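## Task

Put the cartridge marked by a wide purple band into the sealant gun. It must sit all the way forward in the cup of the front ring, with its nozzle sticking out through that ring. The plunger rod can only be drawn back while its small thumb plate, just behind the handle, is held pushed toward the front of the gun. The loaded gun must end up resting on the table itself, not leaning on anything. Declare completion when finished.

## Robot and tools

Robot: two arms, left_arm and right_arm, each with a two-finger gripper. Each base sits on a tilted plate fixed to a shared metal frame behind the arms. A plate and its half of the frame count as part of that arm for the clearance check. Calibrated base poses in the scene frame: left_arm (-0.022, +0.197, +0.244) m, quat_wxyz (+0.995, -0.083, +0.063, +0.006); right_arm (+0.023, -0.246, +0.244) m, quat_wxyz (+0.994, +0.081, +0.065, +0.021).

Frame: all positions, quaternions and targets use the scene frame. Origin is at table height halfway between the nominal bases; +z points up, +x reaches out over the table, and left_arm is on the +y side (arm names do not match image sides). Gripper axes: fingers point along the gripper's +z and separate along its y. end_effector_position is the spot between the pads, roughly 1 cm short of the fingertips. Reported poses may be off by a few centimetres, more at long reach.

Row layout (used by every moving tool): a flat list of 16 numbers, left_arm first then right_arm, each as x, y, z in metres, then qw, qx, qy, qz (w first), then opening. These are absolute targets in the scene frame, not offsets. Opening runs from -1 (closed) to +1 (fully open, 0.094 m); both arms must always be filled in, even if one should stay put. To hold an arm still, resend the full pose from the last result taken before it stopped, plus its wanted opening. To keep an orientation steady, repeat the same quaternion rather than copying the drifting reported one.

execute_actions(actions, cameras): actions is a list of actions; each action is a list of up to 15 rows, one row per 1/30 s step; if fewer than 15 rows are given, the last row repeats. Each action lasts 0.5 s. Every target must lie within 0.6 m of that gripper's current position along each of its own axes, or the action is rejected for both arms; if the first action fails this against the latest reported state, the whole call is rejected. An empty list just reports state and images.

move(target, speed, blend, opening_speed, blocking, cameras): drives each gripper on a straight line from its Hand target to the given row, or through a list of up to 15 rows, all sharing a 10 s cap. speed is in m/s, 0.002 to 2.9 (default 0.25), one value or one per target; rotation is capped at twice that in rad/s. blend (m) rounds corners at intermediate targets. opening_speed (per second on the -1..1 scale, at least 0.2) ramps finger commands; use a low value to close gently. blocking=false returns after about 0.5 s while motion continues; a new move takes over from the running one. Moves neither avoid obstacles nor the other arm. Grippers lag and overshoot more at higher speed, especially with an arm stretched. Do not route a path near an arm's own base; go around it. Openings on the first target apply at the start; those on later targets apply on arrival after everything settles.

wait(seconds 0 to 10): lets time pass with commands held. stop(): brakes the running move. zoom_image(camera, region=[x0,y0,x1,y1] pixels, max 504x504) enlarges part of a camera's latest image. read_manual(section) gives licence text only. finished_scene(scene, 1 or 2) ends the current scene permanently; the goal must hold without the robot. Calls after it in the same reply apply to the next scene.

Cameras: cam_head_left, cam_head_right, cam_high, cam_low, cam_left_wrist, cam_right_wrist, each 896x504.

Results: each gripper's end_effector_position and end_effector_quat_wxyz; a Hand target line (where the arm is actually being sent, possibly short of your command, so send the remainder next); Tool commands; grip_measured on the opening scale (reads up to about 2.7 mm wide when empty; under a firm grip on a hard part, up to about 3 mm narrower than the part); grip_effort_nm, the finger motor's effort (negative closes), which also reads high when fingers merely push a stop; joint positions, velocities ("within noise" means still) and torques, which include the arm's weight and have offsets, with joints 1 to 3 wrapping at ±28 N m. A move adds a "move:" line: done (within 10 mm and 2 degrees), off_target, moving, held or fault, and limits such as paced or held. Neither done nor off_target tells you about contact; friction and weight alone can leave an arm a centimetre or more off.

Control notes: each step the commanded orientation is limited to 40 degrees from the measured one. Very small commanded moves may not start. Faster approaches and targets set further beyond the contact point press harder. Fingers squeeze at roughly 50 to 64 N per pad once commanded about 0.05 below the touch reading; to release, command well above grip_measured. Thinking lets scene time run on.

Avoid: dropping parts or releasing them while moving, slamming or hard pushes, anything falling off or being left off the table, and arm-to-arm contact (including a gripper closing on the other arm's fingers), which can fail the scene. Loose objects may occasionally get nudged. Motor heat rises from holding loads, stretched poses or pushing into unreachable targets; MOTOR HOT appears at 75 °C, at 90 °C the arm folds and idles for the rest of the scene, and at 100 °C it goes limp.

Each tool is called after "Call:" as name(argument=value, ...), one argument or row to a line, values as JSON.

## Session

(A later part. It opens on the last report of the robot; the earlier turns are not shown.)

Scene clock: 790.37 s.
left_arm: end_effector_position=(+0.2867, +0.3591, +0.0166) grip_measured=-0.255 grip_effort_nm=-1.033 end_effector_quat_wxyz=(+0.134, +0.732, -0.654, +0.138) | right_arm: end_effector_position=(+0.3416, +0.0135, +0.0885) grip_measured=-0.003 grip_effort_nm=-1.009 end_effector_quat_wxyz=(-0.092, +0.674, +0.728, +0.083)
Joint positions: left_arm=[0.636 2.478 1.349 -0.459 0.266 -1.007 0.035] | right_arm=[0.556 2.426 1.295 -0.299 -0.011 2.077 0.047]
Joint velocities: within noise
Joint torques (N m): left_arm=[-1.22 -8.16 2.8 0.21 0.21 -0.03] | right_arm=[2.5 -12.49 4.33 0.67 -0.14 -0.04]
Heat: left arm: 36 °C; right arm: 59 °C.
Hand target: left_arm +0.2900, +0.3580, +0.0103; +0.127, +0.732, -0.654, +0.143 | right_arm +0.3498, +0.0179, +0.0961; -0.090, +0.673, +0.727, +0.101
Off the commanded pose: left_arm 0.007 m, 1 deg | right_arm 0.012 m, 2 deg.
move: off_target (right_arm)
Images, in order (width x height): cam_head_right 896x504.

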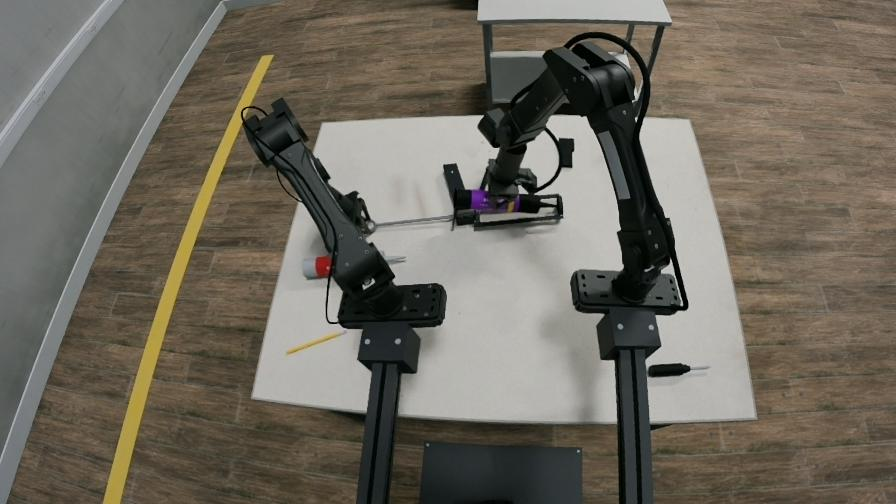

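Call:
move(
  target=[0.290, 0.358, 0.010, 0.1271, 0.7324, -0.6536, 0.1424, -0.45, 0.352, 0.004, 0.081, -0.0899, 0.6732, 0.7270, 0.1012, -0.05],
  speed=0.06,
  cameras=["cam_head_right"],
)

Call:
zoom_image(
  camera="cam_head_right",
  region=[500, 170, 590, 235],
)

Scene clock: 796.40 s.
left_arm: end_effector_position=(+0.2867, +0.3591, +0.0166) grip_measured=-0.255 grip_effort_nm=-1.023 end_effector_quat_wxyz=(+0.134, +0.732, -0.654, +0.138) | right_arm: end_effector_position=(+0.3504, +0.0005, +0.0820) grip_measured=-0.003 grip_effort_nm=-1.004 end_effector_quat_wxyz=(-0.086, +0.675, +0.727, +0.093)
Joint positions: left_arm=[0.636 2.478 1.349 -0.459 0.266 -1.007 0.035] | right_arm=[0.515 2.426 1.27 -0.253 -0.011 2.038 0.047]
Joint velocities: within noise
Joint torques (N m): left_arm=[-1.13 -8.2 2.77 0.18 0.21 -0.04] | right_arm=[2.44 -10.36 4.23 0.69 -0.21 -0.04]
Heat: left arm: 36 °C; right arm: 57 °C.
Hand target: left_arm +0.2900, +0.3580, +0.0103; +0.127, +0.732, -0.654, +0.143 | right_arm +0.3521, +0.0040, +0.0811; -0.090, +0.673, +0.727, +0.101
Off the commanded pose: left_arm 0.007 m, 1 deg | right_arm 0.004 m, 1 deg.
move: done
Images, in order (width x height): cam_head_right 896x504.

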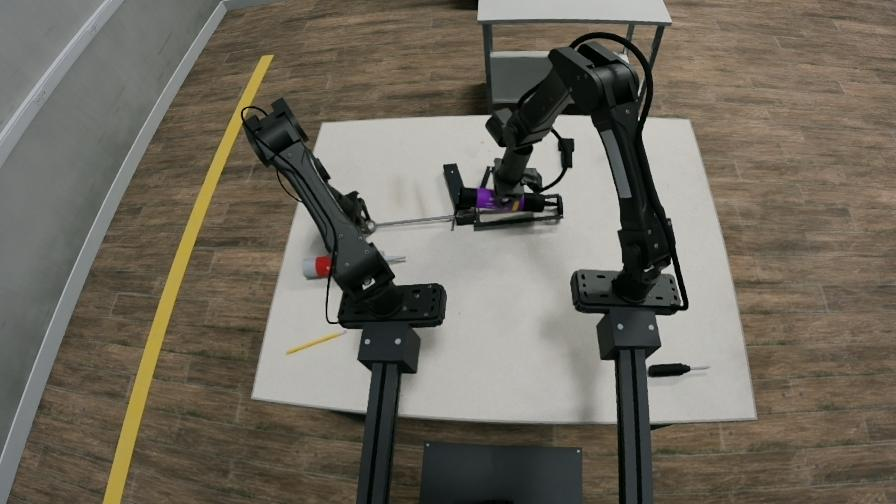

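Scaled by 5.600 from the camera's 896x504 image, which has a finer 1280x720 frame.

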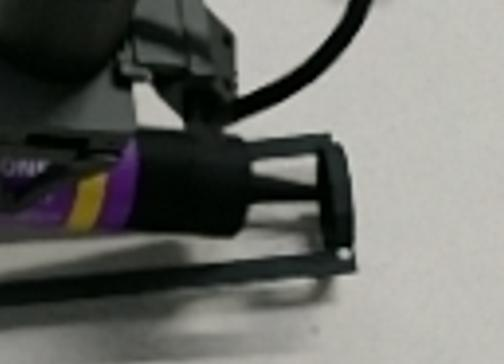

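Call:
move(
  target=[0.290, 0.358, 0.010, 0.1271, 0.7324, -0.6536, 0.1424, -0.45, 0.345, 0.004, 0.074, -0.0899, 0.6732, 0.7270, 0.1012, -0.05],
  speed=0.06,
  cameras=["cam_head_right"],
)

Call:
zoom_image(
  camera="cam_head_right",
  region=[500, 170, 590, 235],
)

Scene clock: 801.90 s.
left_arm: end_effector_position=(+0.2867, +0.3591, +0.0166) grip_measured=-0.255 grip_effort_nm=-1.023 end_effector_quat_wxyz=(+0.134, +0.732, -0.654, +0.138) | right_arm: end_effector_position=(+0.3434, -0.0018, +0.0735) grip_measured=-0.003 grip_effort_nm=-1.009 end_effector_quat_wxyz=(-0.087, +0.674, +0.728, +0.091)
Joint positions: left_arm=[0.636 2.478 1.349 -0.459 0.266 -1.007 0.035] | right_arm=[0.515 2.439 1.243 -0.217 -0.011 2.037 0.047]
Joint velocities: within noise
Joint torques (N m): left_arm=[-1.05 -8.08 2.67 0.18 0.18 -0.01] | right_arm=[2.93 -10.47 4.08 0.71 -0.2 0.03]
Heat: left arm: 36 °C; right arm: 56 °C.
Hand target: left_arm +0.2900, +0.3580, +0.0103; +0.127, +0.732, -0.654, +0.143 | right_arm +0.3450, +0.0039, +0.0742; -0.090, +0.673, +0.727, +0.101
Off the commanded pose: left_arm 0.007 m, 1 deg | right_arm 0.006 m, 1 deg.
move: done
Images, in order (width x height): cam_head_right 896x504.

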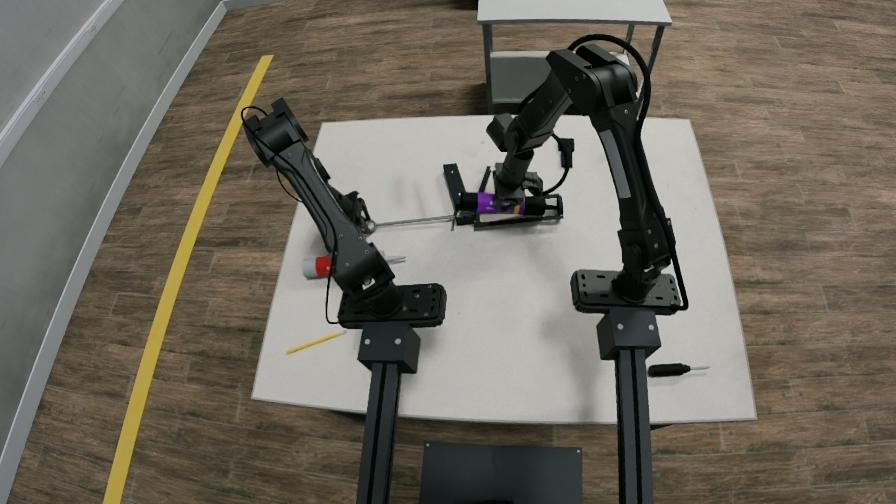

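Scaled by 5.600 from the camera's 896x504 image, which has a finer 1280x720 frame.

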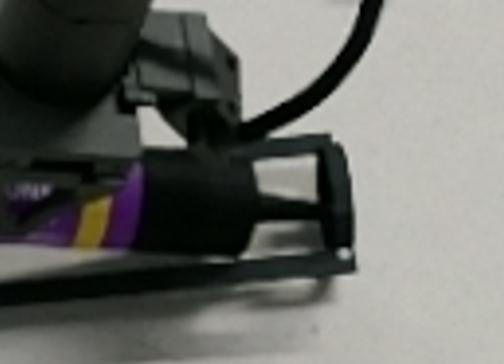

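Call:
move(
  target=[0.290, 0.358, 0.010, 0.1271, 0.7324, -0.6536, 0.1424, -0.45, 0.348, -0.0105, 0.072, -0.0772, 0.6748, 0.7285, 0.0895, -0.05],
  speed=0.06,
  cameras=["cam_head_right"],
)

Call:
zoom_image(
  camera="cam_head_right",
  region=[500, 170, 590, 235],
)

Scene clock: 815.53 s.
left_arm: end_effector_position=(+0.2867, +0.3591, +0.0166) grip_measured=-0.255 grip_effort_nm=-1.033 end_effector_quat_wxyz=(+0.134, +0.732, -0.654, +0.138) | right_arm: end_effector_position=(+0.3451, -0.0104, +0.0706) grip_measured=-0.003 grip_effort_nm=-1.009 end_effector_quat_wxyz=(-0.080, +0.675, +0.729, +0.085)
Joint positions: left_arm=[0.636 2.478 1.349 -0.459 0.266 -1.007 0.035] | right_arm=[0.5 2.439 1.237 -0.216 0.003 2.021 0.047]
Joint velocities: within noise
Joint torques (N m): left_arm=[-1.05 -8.16 2.69 0.18 0.22 -0.03] | right_arm=[2.3 -11.03 3.89 0.53 -0.06 -0.04]
Heat: left arm: 36 °C; right arm: 56 °C.
Hand target: left_arm +0.2900, +0.3580, +0.0103; +0.127, +0.732, -0.654, +0.143 | right_arm +0.3480, -0.0104, +0.0721; -0.077, +0.675, +0.729, +0.090
Off the commanded pose: left_arm 0.007 m, 1 deg | right_arm 0.003 m, 1 deg.
move: done
Images, in order (width x height): cam_head_right 896x504.

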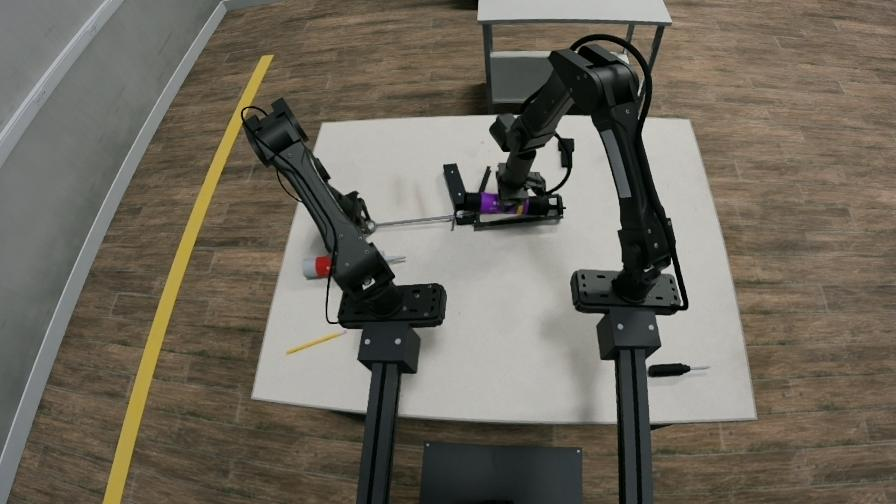

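Scaled by 5.600 from the camera's 896x504 image, which has a finer 1280x720 frame.

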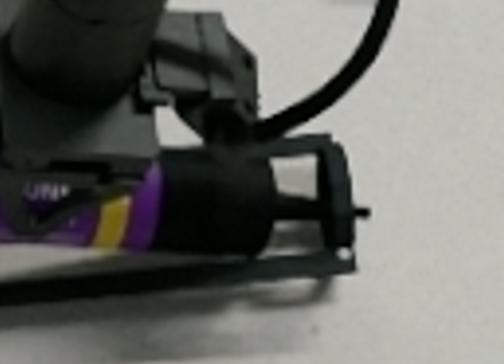

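Call:
move(
  target=[0.290, 0.358, 0.010, 0.1271, 0.7324, -0.6536, 0.1424, -0.45, 0.3485, -0.0245, 0.066, -0.0703, 0.6757, 0.7292, 0.083, -0.05],
  speed=0.06,
  cameras=["cam_head_right"],
)

Call:
zoom_image(
  camera="cam_head_right",
  region=[500, 170, 590, 235],
)

Scene clock: 820.23 s.
left_arm: end_effector_position=(+0.2867, +0.3591, +0.0166) grip_measured=-0.255 grip_effort_nm=-1.028 end_effector_quat_wxyz=(+0.134, +0.732, -0.654, +0.138) | right_arm: end_effector_position=(+0.3445, -0.0251, +0.0650) grip_measured=-0.003 grip_effort_nm=-1.013 end_effector_quat_wxyz=(-0.074, +0.675, +0.730, +0.076)
Joint positions: left_arm=[0.636 2.478 1.349 -0.459 0.266 -1.007 0.035] | right_arm=[0.473 2.439 1.217 -0.211 0.017 1.993 0.047]
Joint velocities: within noise
Joint torques (N m): left_arm=[-1.14 -8.28 2.62 0.21 0.2 -0.06] | right_arm=[2.19 -10.85 3.6 0.59 -0.08 0.01]
Heat: left arm: 36 °C; right arm: 56 °C.
Hand target: left_arm +0.2900, +0.3580, +0.0103; +0.127, +0.732, -0.654, +0.143 | right_arm +0.3485, -0.0245, +0.0661; -0.070, +0.676, +0.729, +0.083
Off the commanded pose: left_arm 0.007 m, 1 deg | right_arm 0.004 m, 1 deg.
move: done
Images, in order (width x height): cam_head_right 896x504.

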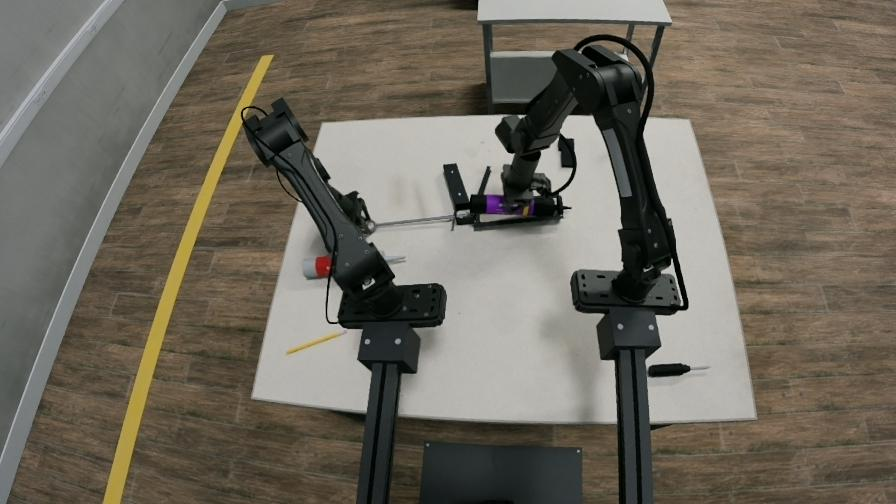

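Scaled by 5.600 from the camera's 896x504 image, which has a finer 1280x720 frame.

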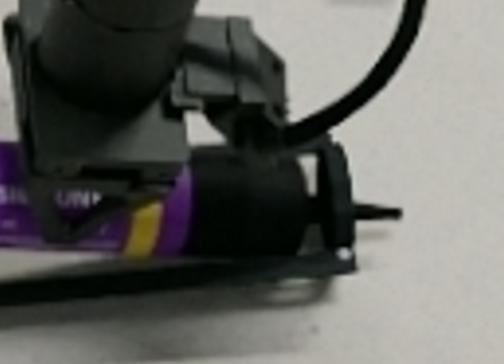

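Call:
move(
  target=[0.290, 0.358, 0.010, 0.1271, 0.7324, -0.6536, 0.1424, -0.45, 0.350, -0.0315, 0.0605, -0.062, 0.6765, 0.7299, 0.0753, -0.05],
  speed=0.04,
  cameras=["cam_head_right"],
)

Call:
zoom_image(
  camera="cam_head_right",
  region=[500, 170, 590, 235],
)

Scene clock: 824.93 s.
left_arm: end_effector_position=(+0.2867, +0.3591, +0.0166) grip_measured=-0.255 grip_effort_nm=-1.028 end_effector_quat_wxyz=(+0.134, +0.732, -0.654, +0.138) | right_arm: end_effector_position=(+0.3468, -0.0299, +0.0633) grip_measured=-0.003 grip_effort_nm=-1.004 end_effector_quat_wxyz=(-0.068, +0.676, +0.730, +0.073)
Joint positions: left_arm=[0.636 2.478 1.349 -0.459 0.266 -1.007 0.035] | right_arm=[0.464 2.441 1.217 -0.21 0.028 1.984 0.047]
Joint velocities: within noise
Joint torques (N m): left_arm=[-1.22 -8.16 2.77 0.21 0.22 -0.05] | right_arm=[2.14 -9.85 3.95 0.57 0.01 -0.03]
Heat: left arm: 36 °C; right arm: 56 °C.
Hand target: left_arm +0.2900, +0.3580, +0.0103; +0.127, +0.732, -0.654, +0.143 | right_arm +0.3499, -0.0315, +0.0606; -0.062, +0.677, +0.730, +0.075
Off the commanded pose: left_arm 0.007 m, 1 deg | right_arm 0.005 m, 1 deg.
move: done
Images, in order (width x height): cam_head_right 896x504.

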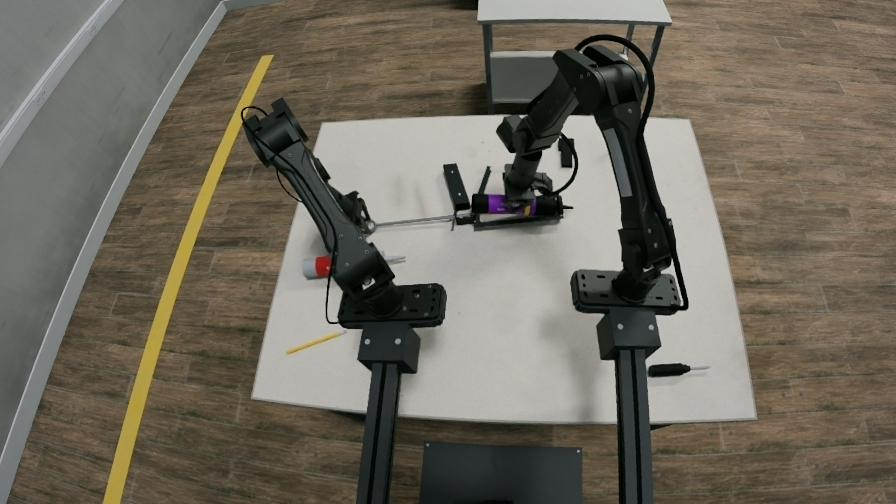

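Scaled by 5.600 from the camera's 896x504 image, which has a finer 1280x720 frame.

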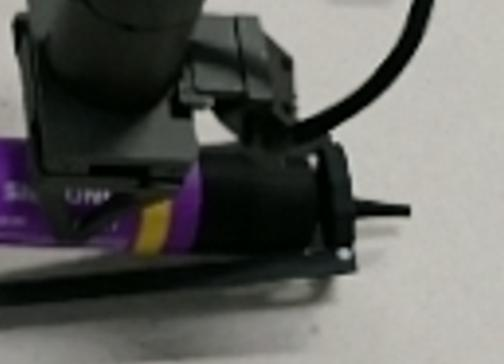

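Call:
move(
  target=[0.290, 0.358, 0.010, 0.1271, 0.7324, -0.6536, 0.1424, -0.45, 0.349, -0.037, 0.055, -0.062, 0.6765, 0.7299, 0.0753, -0.05],
  speed=0.04,
  cameras=["cam_head_right"],
)

Call:
zoom_image(
  camera="cam_head_right",
  region=[500, 170, 590, 235],
)

Scene clock: 827.93 s.
left_arm: end_effector_position=(+0.2867, +0.3591, +0.0166) grip_measured=-0.255 grip_effort_nm=-1.028 end_effector_quat_wxyz=(+0.134, +0.732, -0.654, +0.138) | right_arm: end_effector_position=(+0.3487, -0.0321, +0.0623) grip_measured=-0.003 grip_effort_nm=-1.009 end_effector_quat_wxyz=(-0.066, +0.674, +0.732, +0.076)
Joint positions: left_arm=[0.636 2.478 1.349 -0.459 0.266 -1.007 0.035] | right_arm=[0.456 2.441 1.212 -0.199 0.028 1.972 0.047]
Joint velocities: within noise
Joint torques (N m): left_arm=[-1.11 -8.17 2.65 0.2 0.19 -0.05] | right_arm=[1.44 -9.25 3.12 0.69 0.01 -0.05]
Heat: left arm: 36 °C; right arm: 55 °C.
Hand target: left_arm +0.2900, +0.3580, +0.0103; +0.127, +0.732, -0.654, +0.143 | right_arm +0.3488, -0.0371, +0.0552; -0.062, +0.677, +0.730, +0.075
Off the commanded pose: left_arm 0.007 m, 1 deg | right_arm 0.009 m, 1 deg.
move: done
Images, in order (width x height): cam_head_right 896x504.

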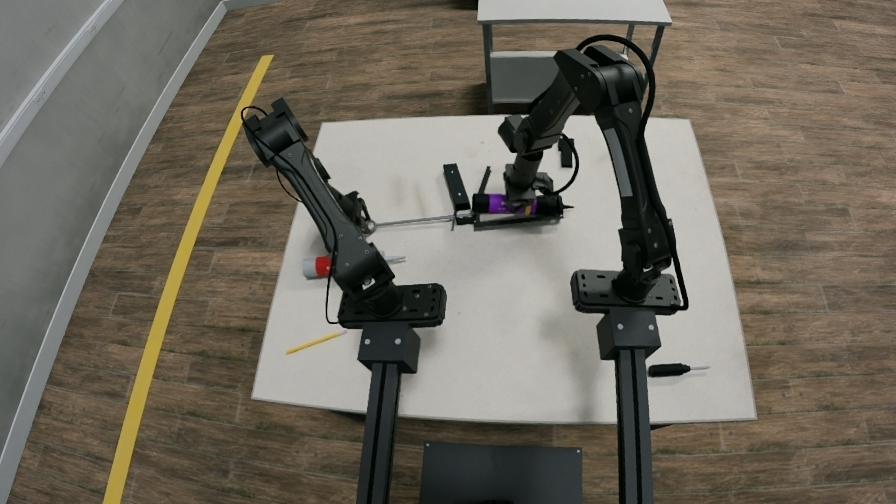

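Scaled by 5.600 from the camera's 896x504 image, which has a finer 1280x720 frame.

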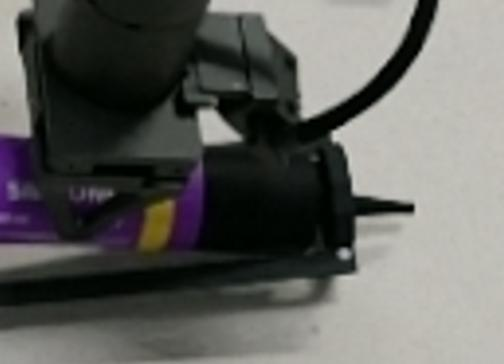

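Call:
move(
  target=[0.290, 0.358, 0.010, 0.1271, 0.7324, -0.6536, 0.1424, -0.45, 0.3425, -0.034, 0.058, -0.062, 0.6765, 0.7299, 0.0753, -0.05],
  speed=0.04,
  cameras=["cam_head_right","cam_high"],
)

Call:
zoom_image(
  camera="cam_head_right",
  region=[500, 170, 590, 235],
)

Call:
zoom_image(
  camera="cam_high",
  region=[410, 270, 510, 400],
)

Scene clock: 833.67 s.
left_arm: end_effector_position=(+0.2865, +0.3590, +0.0166) grip_measured=-0.255 grip_effort_nm=-1.023 end_effector_quat_wxyz=(+0.135, +0.732, -0.654, +0.138) | right_arm: end_effector_position=(+0.3477, -0.0324, +0.0612) grip_measured=-0.003 grip_effort_nm=-1.009 end_effector_quat_wxyz=(-0.065, +0.676, +0.730, +0.079)
Joint positions: left_arm=[0.636 2.478 1.349 -0.459 0.266 -1.007 0.035] | right_arm=[0.456 2.44 1.199 -0.181 0.028 1.975 0.047]
Joint velocities: within noise
Joint torques (N m): left_arm=[-1.1 -8.08 2.63 0.2 0.19 -0.07] | right_arm=[2.85 -10.14 2.35 0.65 0.03 0.09]
Heat: left arm: 36 °C; right arm: 54 °C.
Hand target: left_arm +0.2900, +0.3580, +0.0103; +0.127, +0.732, -0.654, +0.142 | right_arm +0.3425, -0.0341, +0.0580; -0.062, +0.676, +0.730, +0.075
Off the commanded pose: left_arm 0.008 m, 1 deg | right_arm 0.006 m, 1 deg.
move: done
Images, in order (width x height): cam_head_right 896x504, cam_high 896x504.

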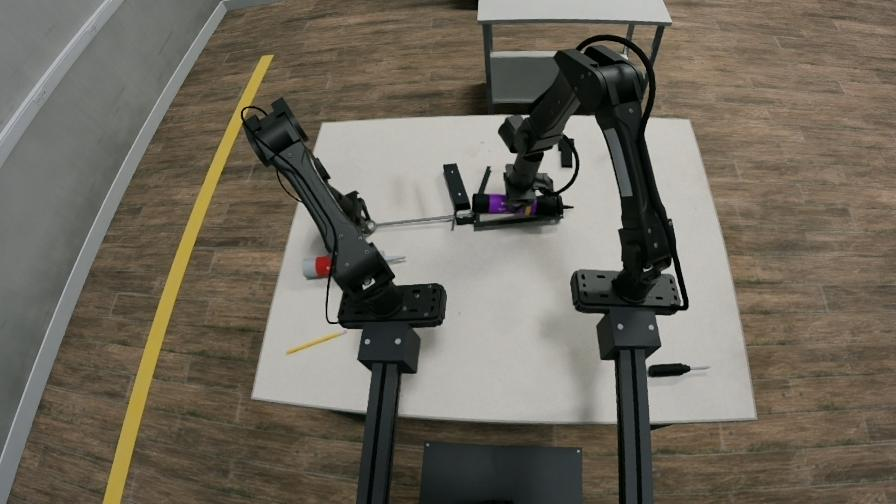

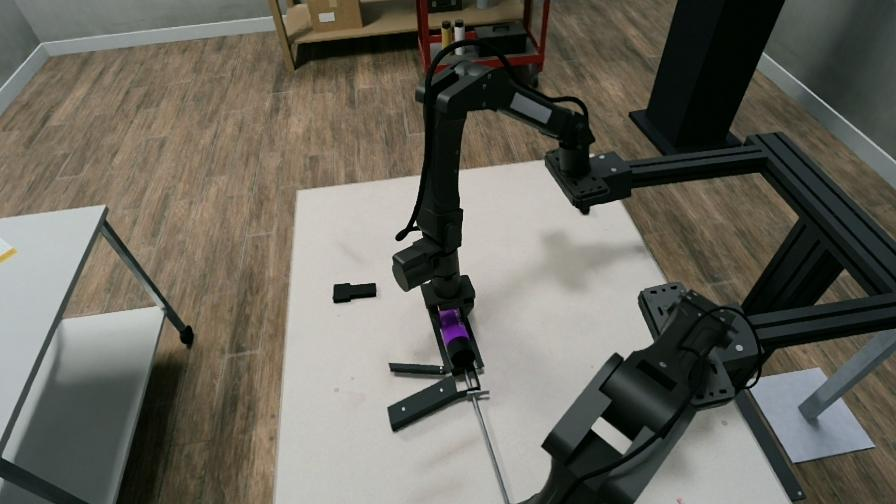

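Scaled by 5.600 from the camera's 896x504 image, which has a finer 1280x720 frame.

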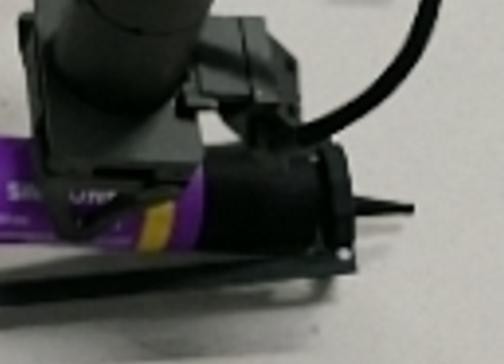

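Scaled by 3.877 from the camera's 896x504 image, which has a finer 1280x720 frame.

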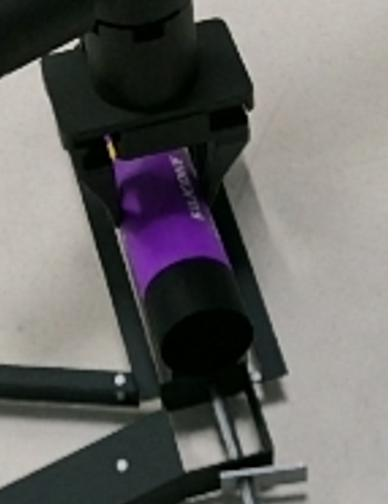

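Call:
move(
  target=[0.290, 0.358, 0.010, 0.1271, 0.7324, -0.6536, 0.1424, -0.45, 0.3445, -0.035, 0.0535, -0.0543, 0.6773, 0.7305, 0.0683, -0.05],
  speed=0.04,
  cameras=["cam_head_right","cam_right_wrist"],
)

Call:
zoom_image(
  camera="cam_head_right",
  region=[500, 170, 590, 235],
)

Scene clock: 845.20 s.
left_arm: end_effector_position=(+0.2865, +0.3590, +0.0166) grip_measured=-0.255 grip_effort_nm=-1.033 end_effector_quat_wxyz=(+0.135, +0.732, -0.654, +0.138) | right_arm: end_effector_position=(+0.3478, -0.0324, +0.0614) grip_measured=-0.003 grip_effort_nm=-1.004 end_effector_quat_wxyz=(-0.065, +0.676, +0.730, +0.080)
Joint positions: left_arm=[0.636 2.478 1.349 -0.459 0.266 -1.007 0.035] | right_arm=[0.456 2.439 1.199 -0.181 0.028 1.976 0.047]
Joint velocities: within noise
Joint torques (N m): left_arm=[-1.11 -8.24 2.66 0.18 0.19 -0.04] | right_arm=[3.03 -8.62 3.92 0.5 0.2 0.09]
Heat: left arm: 36 °C; right arm: 55 °C.
Hand target: left_arm +0.2900, +0.3580, +0.0103; +0.127, +0.732, -0.654, +0.142 | right_arm +0.3445, -0.0351, +0.0538; -0.054, +0.677, +0.731, +0.069
Off the commanded pose: left_arm 0.008 m, 1 deg | right_arm 0.009 m, 2 deg.
move: done
Images, in order (width x height): cam_head_right 896x504, cam_right_wrist 896x504.

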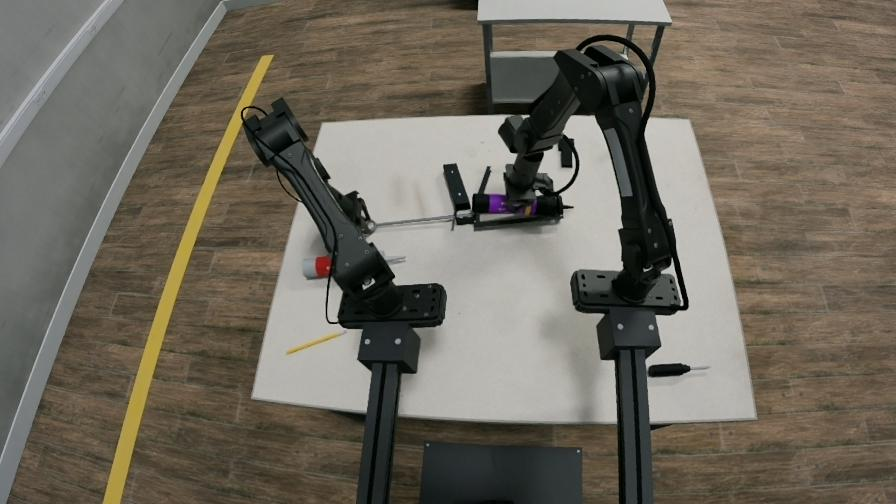

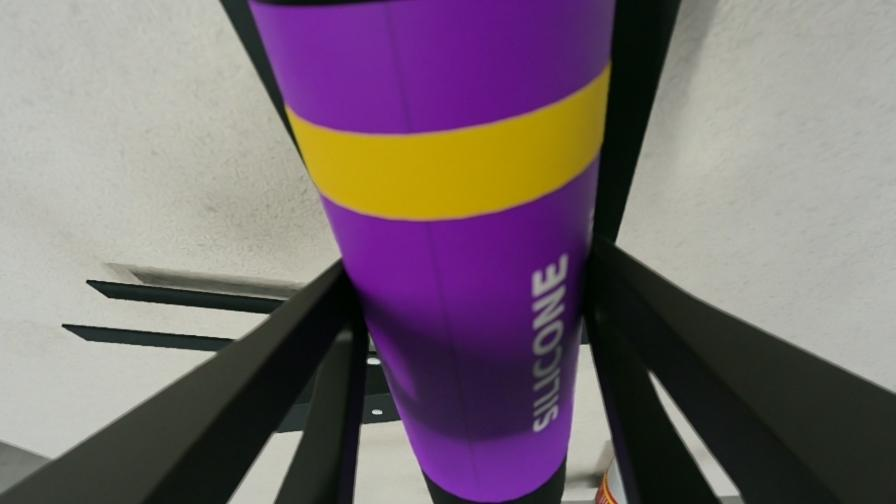

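Scaled by 5.600 from the camera's 896x504 image, which has a finer 1280x720 frame.

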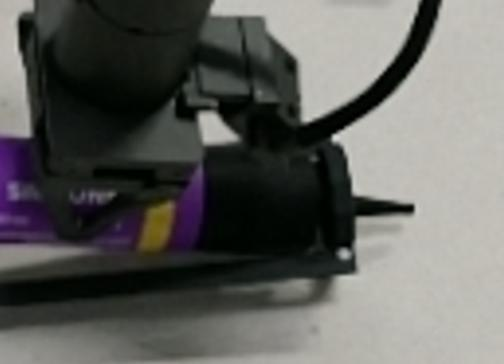

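Call:
move(
  target=[0.290, 0.358, 0.010, 0.1271, 0.7324, -0.6536, 0.1424, -0.45, 0.3445, -0.043, 0.050, -0.0543, 0.6773, 0.7305, 0.0683, -0.05],
  speed=0.04,
  cameras=["cam_head_right","cam_right_wrist"],
)

Call:
zoom_image(
  camera="cam_head_right",
  region=[500, 170, 590, 235],
)

Call:
zoom_image(
  camera="cam_head_right",
  region=[440, 170, 530, 235],
)

Scene clock: 849.20 s.
left_arm: end_effector_position=(+0.2865, +0.3590, +0.0166) grip_measured=-0.255 grip_effort_nm=-1.023 end_effector_quat_wxyz=(+0.135, +0.732, -0.654, +0.138) | right_arm: end_effector_position=(+0.3480, -0.0323, +0.0614) grip_measured=-0.003 grip_effort_nm=-1.009 end_effector_quat_wxyz=(-0.065, +0.674, +0.731, +0.080)
Joint positions: left_arm=[0.636 2.478 1.349 -0.459 0.266 -1.007 0.035] | right_arm=[0.456 2.439 1.199 -0.18 0.028 1.972 0.047]
Joint velocities: within noise
Joint torques (N m): left_arm=[-1.06 -8.17 2.8 0.19 0.17 0] | right_arm=[1.39 -8.75 2.41 0.7 0.19 -0.07]
Heat: left arm: 36 °C; right arm: 54 °C.
Hand target: left_arm +0.2900, +0.3580, +0.0103; +0.127, +0.732, -0.654, +0.142 | right_arm +0.3443, -0.0430, +0.0506; -0.055, +0.677, +0.730, +0.068
Off the commanded pose: left_arm 0.008 m, 1 deg | right_arm 0.016 m, 2 deg.
move: off_target (right_arm)
Images, in order (width x height): cam_head_right 896x504, cam_right_wrist 896x504.

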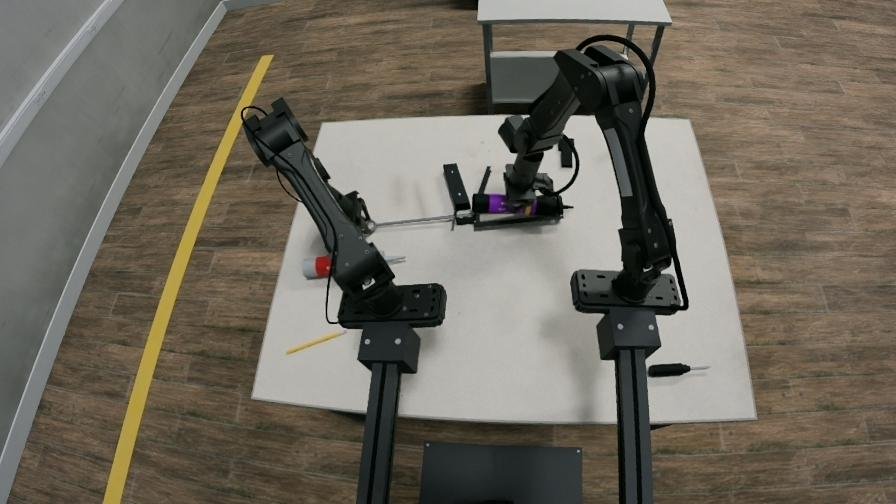

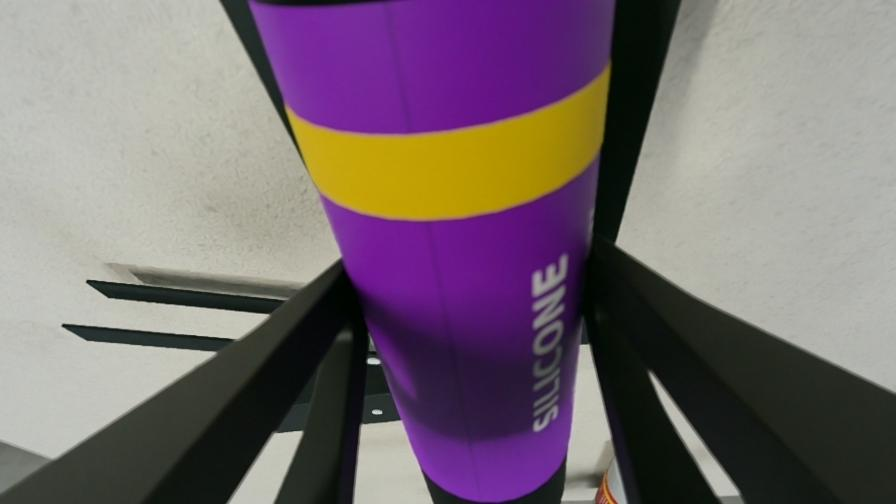

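Scaled by 5.600 from the camera's 896x504 image, which has a finer 1280x720 frame.

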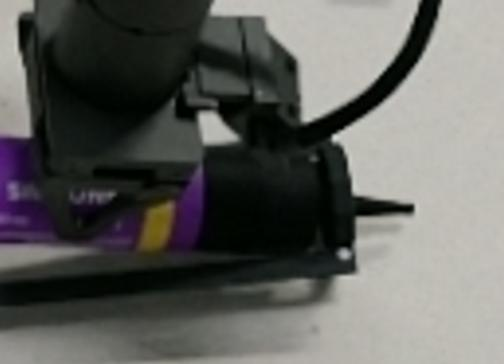

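Scaled by 5.600 from the camera's 896x504 image, which has a finer 1280x720 frame.

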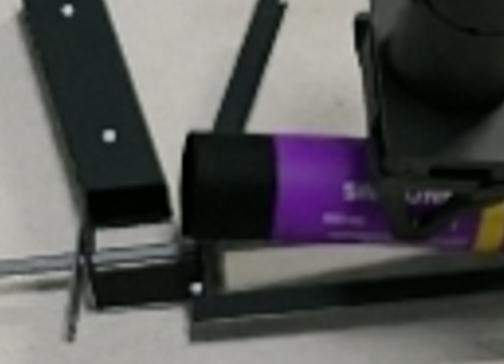

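Call:
move(
  target=[
    [0.290, 0.358, 0.010, 0.1271, 0.7324, -0.6536, 0.1424, -0.45, 0.350, -0.024, 0.080, -0.0678, 0.6678, 0.7371, 0.0791, -0.05],
    [0.290, 0.358, 0.010, 0.1271, 0.7324, -0.6536, 0.1424, -0.45, 0.350, -0.042, 0.072, -0.0543, 0.6773, 0.7305, 0.0683, -0.05],
  ],
  speed=0.04,
  cameras=["cam_head_right","cam_right_wrist"],
)

Call:
zoom_image(
  camera="cam_head_right",
  region=[500, 170, 590, 235],
)

Call:
zoom_image(
  camera="cam_head_right",
  region=[440, 170, 530, 235],
)

Scene clock: 859.53 s.
left_arm: end_effector_position=(+0.2865, +0.3590, +0.0166) grip_measured=-0.255 grip_effort_nm=-1.023 end_effector_quat_wxyz=(+0.135, +0.732, -0.654, +0.138) | right_arm: end_effector_position=(+0.3452, -0.0348, +0.0621) grip_measured=-0.003 grip_effort_nm=-1.009 end_effector_quat_wxyz=(-0.065, +0.674, +0.733, +0.070)
Joint positions: left_arm=[0.636 2.478 1.349 -0.459 0.266 -1.007 0.035] | right_arm=[0.458 2.437 1.204 -0.206 0.035 1.972 0.047]
Joint velocities: within noise
Joint torques (N m): left_arm=[-1.07 -8.27 2.74 0.21 0.17 -0.05] | right_arm=[1.87 -13.64 2.86 0.2 0.12 0.01]
Heat: left arm: 36 °C; right arm: 54 °C.
Hand target: left_arm +0.2900, +0.3580, +0.0103; +0.127, +0.732, -0.654, +0.143 | right_arm +0.3499, -0.0418, +0.0715; -0.054, +0.677, +0.731, +0.068
Off the commanded pose: left_arm 0.008 m, 1 deg | right_arm 0.013 m, 1 deg.
move: off_target (right_arm)
Images, in order (width x height): cam_head_right 896x504, cam_right_wrist 896x504.

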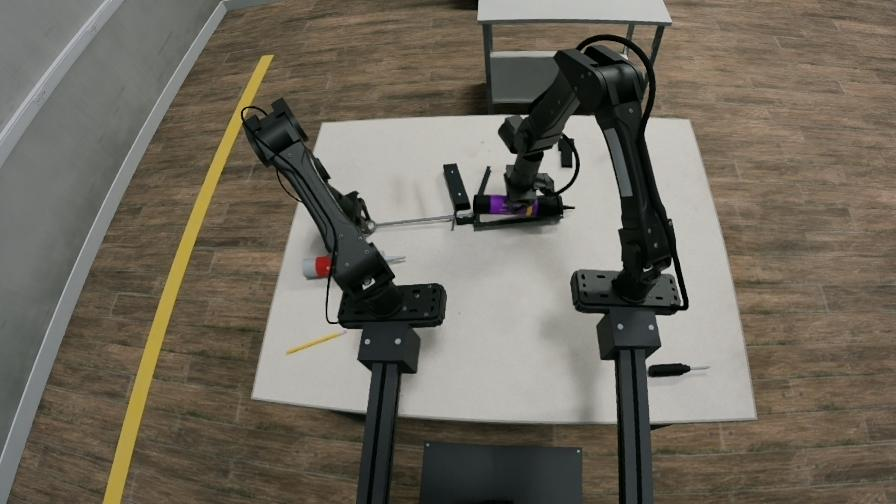

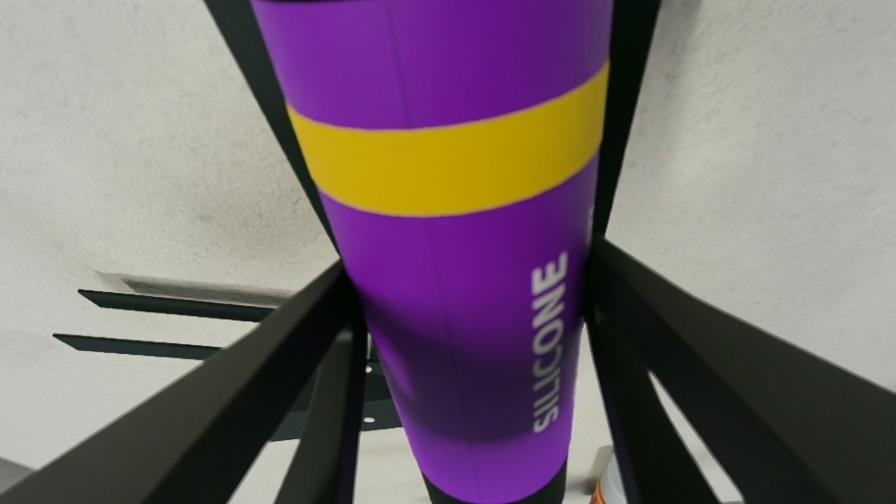

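Scaled by 5.600 from the camera's 896x504 image, which has a finer 1280x720 frame.

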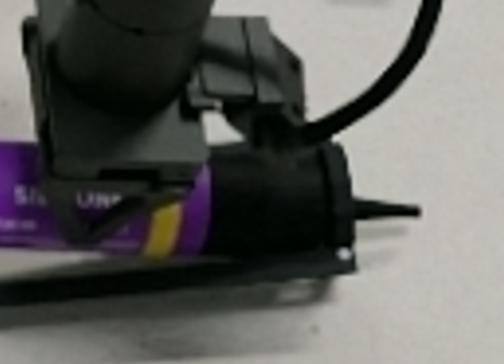

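Scaled by 5.600 from the camera's 896x504 image, which has a finer 1280x720 frame.

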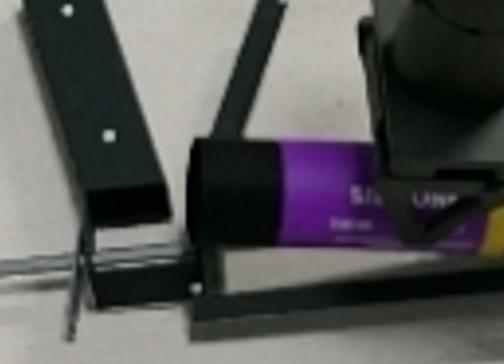

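Call:
move(
  target=[
    [0.290, 0.358, 0.010, 0.1271, 0.7324, -0.6536, 0.1424, -0.45, 0.3495, -0.054, 0.067, -0.0543, 0.6773, 0.7305, 0.0683, -0.05],
  ],
  speed=0.04,
  cameras=["cam_head_right"],
)

Call:
zoom_image(
  camera="cam_head_right",
  region=[500, 170, 590, 235],
)

Call:
zoom_image(
  camera="cam_head_right",
  region=[440, 170, 530, 235],
)

Scene clock: 863.47 s.
left_arm: end_effector_position=(+0.2865, +0.3590, +0.0166) grip_measured=-0.255 grip_effort_nm=-1.038 end_effector_quat_wxyz=(+0.135, +0.732, -0.654, +0.138) | right_arm: end_effector_position=(+0.3456, -0.0452, +0.0601) grip_measured=-0.003 grip_effort_nm=-1.004 end_effector_quat_wxyz=(-0.064, +0.672, +0.735, +0.071)
Joint positions: left_arm=[0.636 2.478 1.349 -0.459 0.266 -1.007 0.035] | right_arm=[0.432 2.428 1.178 -0.186 0.033 1.94 0.047]
Joint velocities: within noise
Joint torques (N m): left_arm=[-1.03 -8.34 2.67 0.22 0.16 -0.06] | right_arm=[1.42 -13.01 2.55 0.25 0.09 0.01]
Heat: left arm: 36 °C; right arm: 55 °C.
Hand target: left_arm +0.2900, +0.3580, +0.0103; +0.127, +0.732, -0.654, +0.143 | right_arm +0.3494, -0.0539, +0.0666; -0.054, +0.677, +0.730, +0.068
Off the commanded pose: left_arm 0.008 m, 1 deg | right_arm 0.012 m, 1 deg.
move: off_target (right_arm)
Images, in order (width x height): cam_head_right 896x504.

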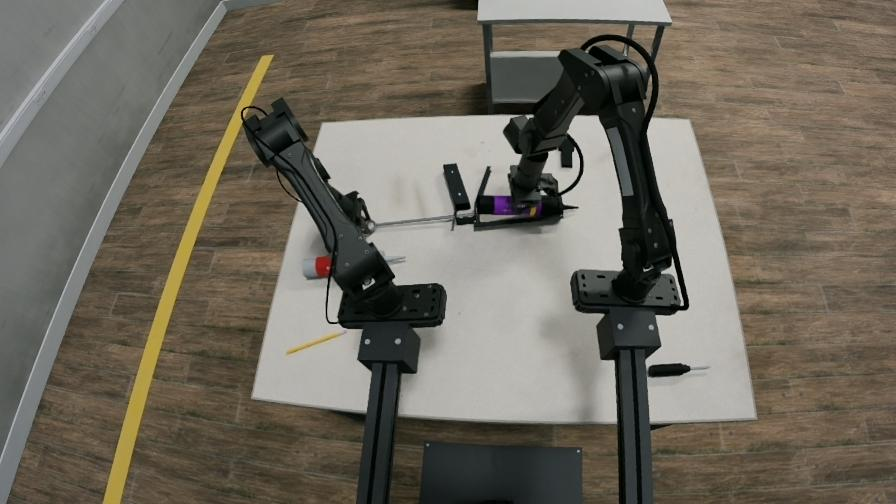

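Scaled by 5.600 from the camera's 896x504 image, which has a finer 1280x720 frame.

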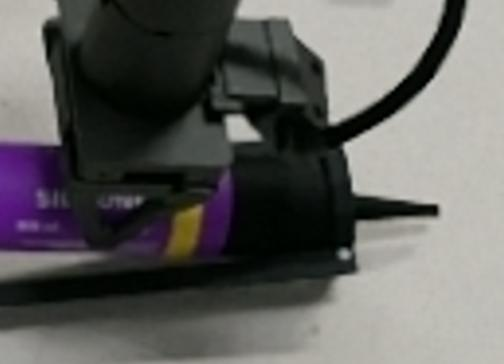

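Scaled by 5.600 from the camera's 896x504 image, which has a finer 1280x720 frame.

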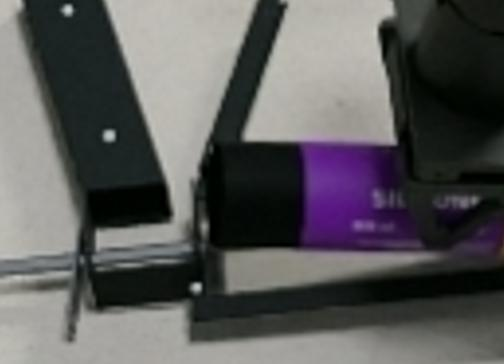

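Call:
move(
  target=[
    [0.290, 0.358, 0.010, 0.1271, 0.7324, -0.6536, 0.1424, -0.45, 0.3495, -0.056, 0.050, -0.0255, 0.6795, 0.7321, 0.0416, -0.05],
  ],
  speed=0.04,
  cameras=["cam_head_right"],
)

Call:
zoom_image(
  camera="cam_head_right",
  region=[500, 170, 590, 235],
)

Call:
zoom_image(
  camera="cam_head_right",
  region=[440, 170, 530, 235],
)

Scene clock: 869.40 s.
left_arm: end_effector_position=(+0.2865, +0.3590, +0.0166) grip_measured=-0.255 grip_effort_nm=-1.033 end_effector_quat_wxyz=(+0.135, +0.732, -0.654, +0.138) | right_arm: end_effector_position=(+0.3469, -0.0451, +0.0598) grip_measured=-0.003 grip_effort_nm=-0.999 end_effector_quat_wxyz=(-0.056, +0.673, +0.734, +0.063)
Joint positions: left_arm=[0.636 2.478 1.349 -0.459 0.266 -1.007 0.035] | right_arm=[0.44 2.435 1.195 -0.205 0.054 1.952 0.047]
Joint velocities: within noise
Joint torques (N m): left_arm=[-1.16 -8.2 2.66 0.19 0.17 -0.05] | right_arm=[2.44 -8.17 4.82 0.32 0.59 0.15]
Heat: left arm: 36 °C; right arm: 56 °C.
Hand target: left_arm +0.2900, +0.3580, +0.0103; +0.127, +0.732, -0.654, +0.143 | right_arm +0.3492, -0.0560, +0.0508; -0.026, +0.679, +0.732, +0.043
Off the commanded pose: left_arm 0.008 m, 1 deg | right_arm 0.015 m, 4 deg.
move: off_target (right_arm)
Images, in order (width x height): cam_head_right 896x504.

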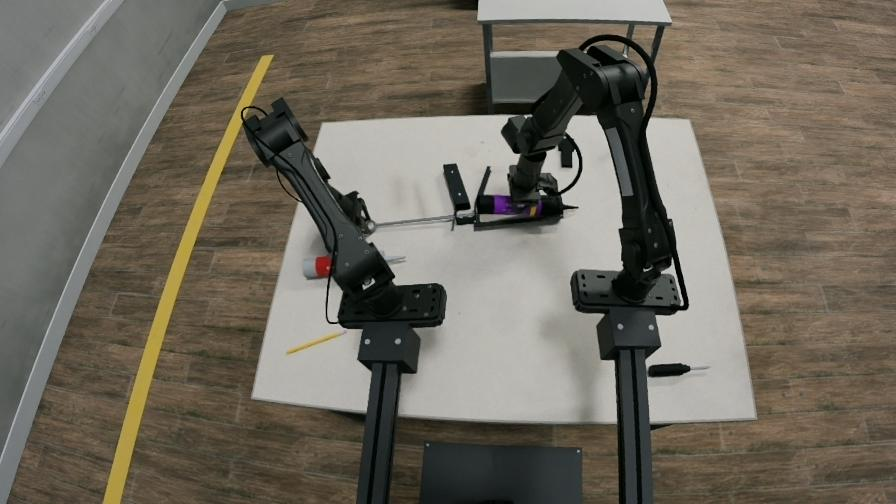

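Scaled by 5.600 from the camera's 896x504 image, which has a finer 1280x720 frame.

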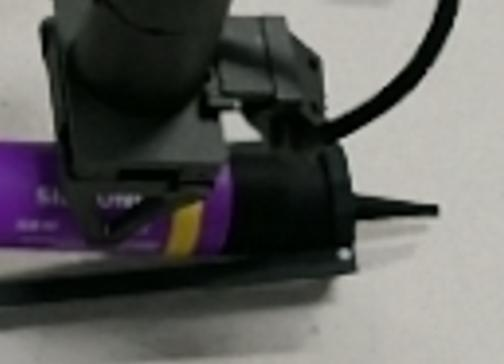

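Scaled by 5.600 from the camera's 896x504 image, which has a finer 1280x720 frame.

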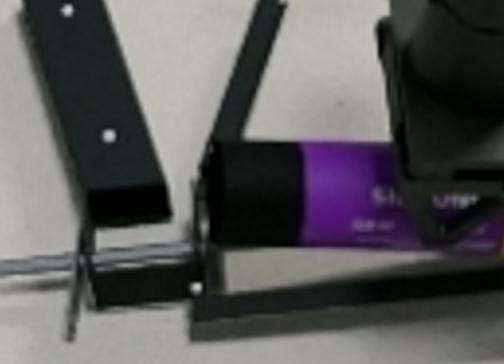

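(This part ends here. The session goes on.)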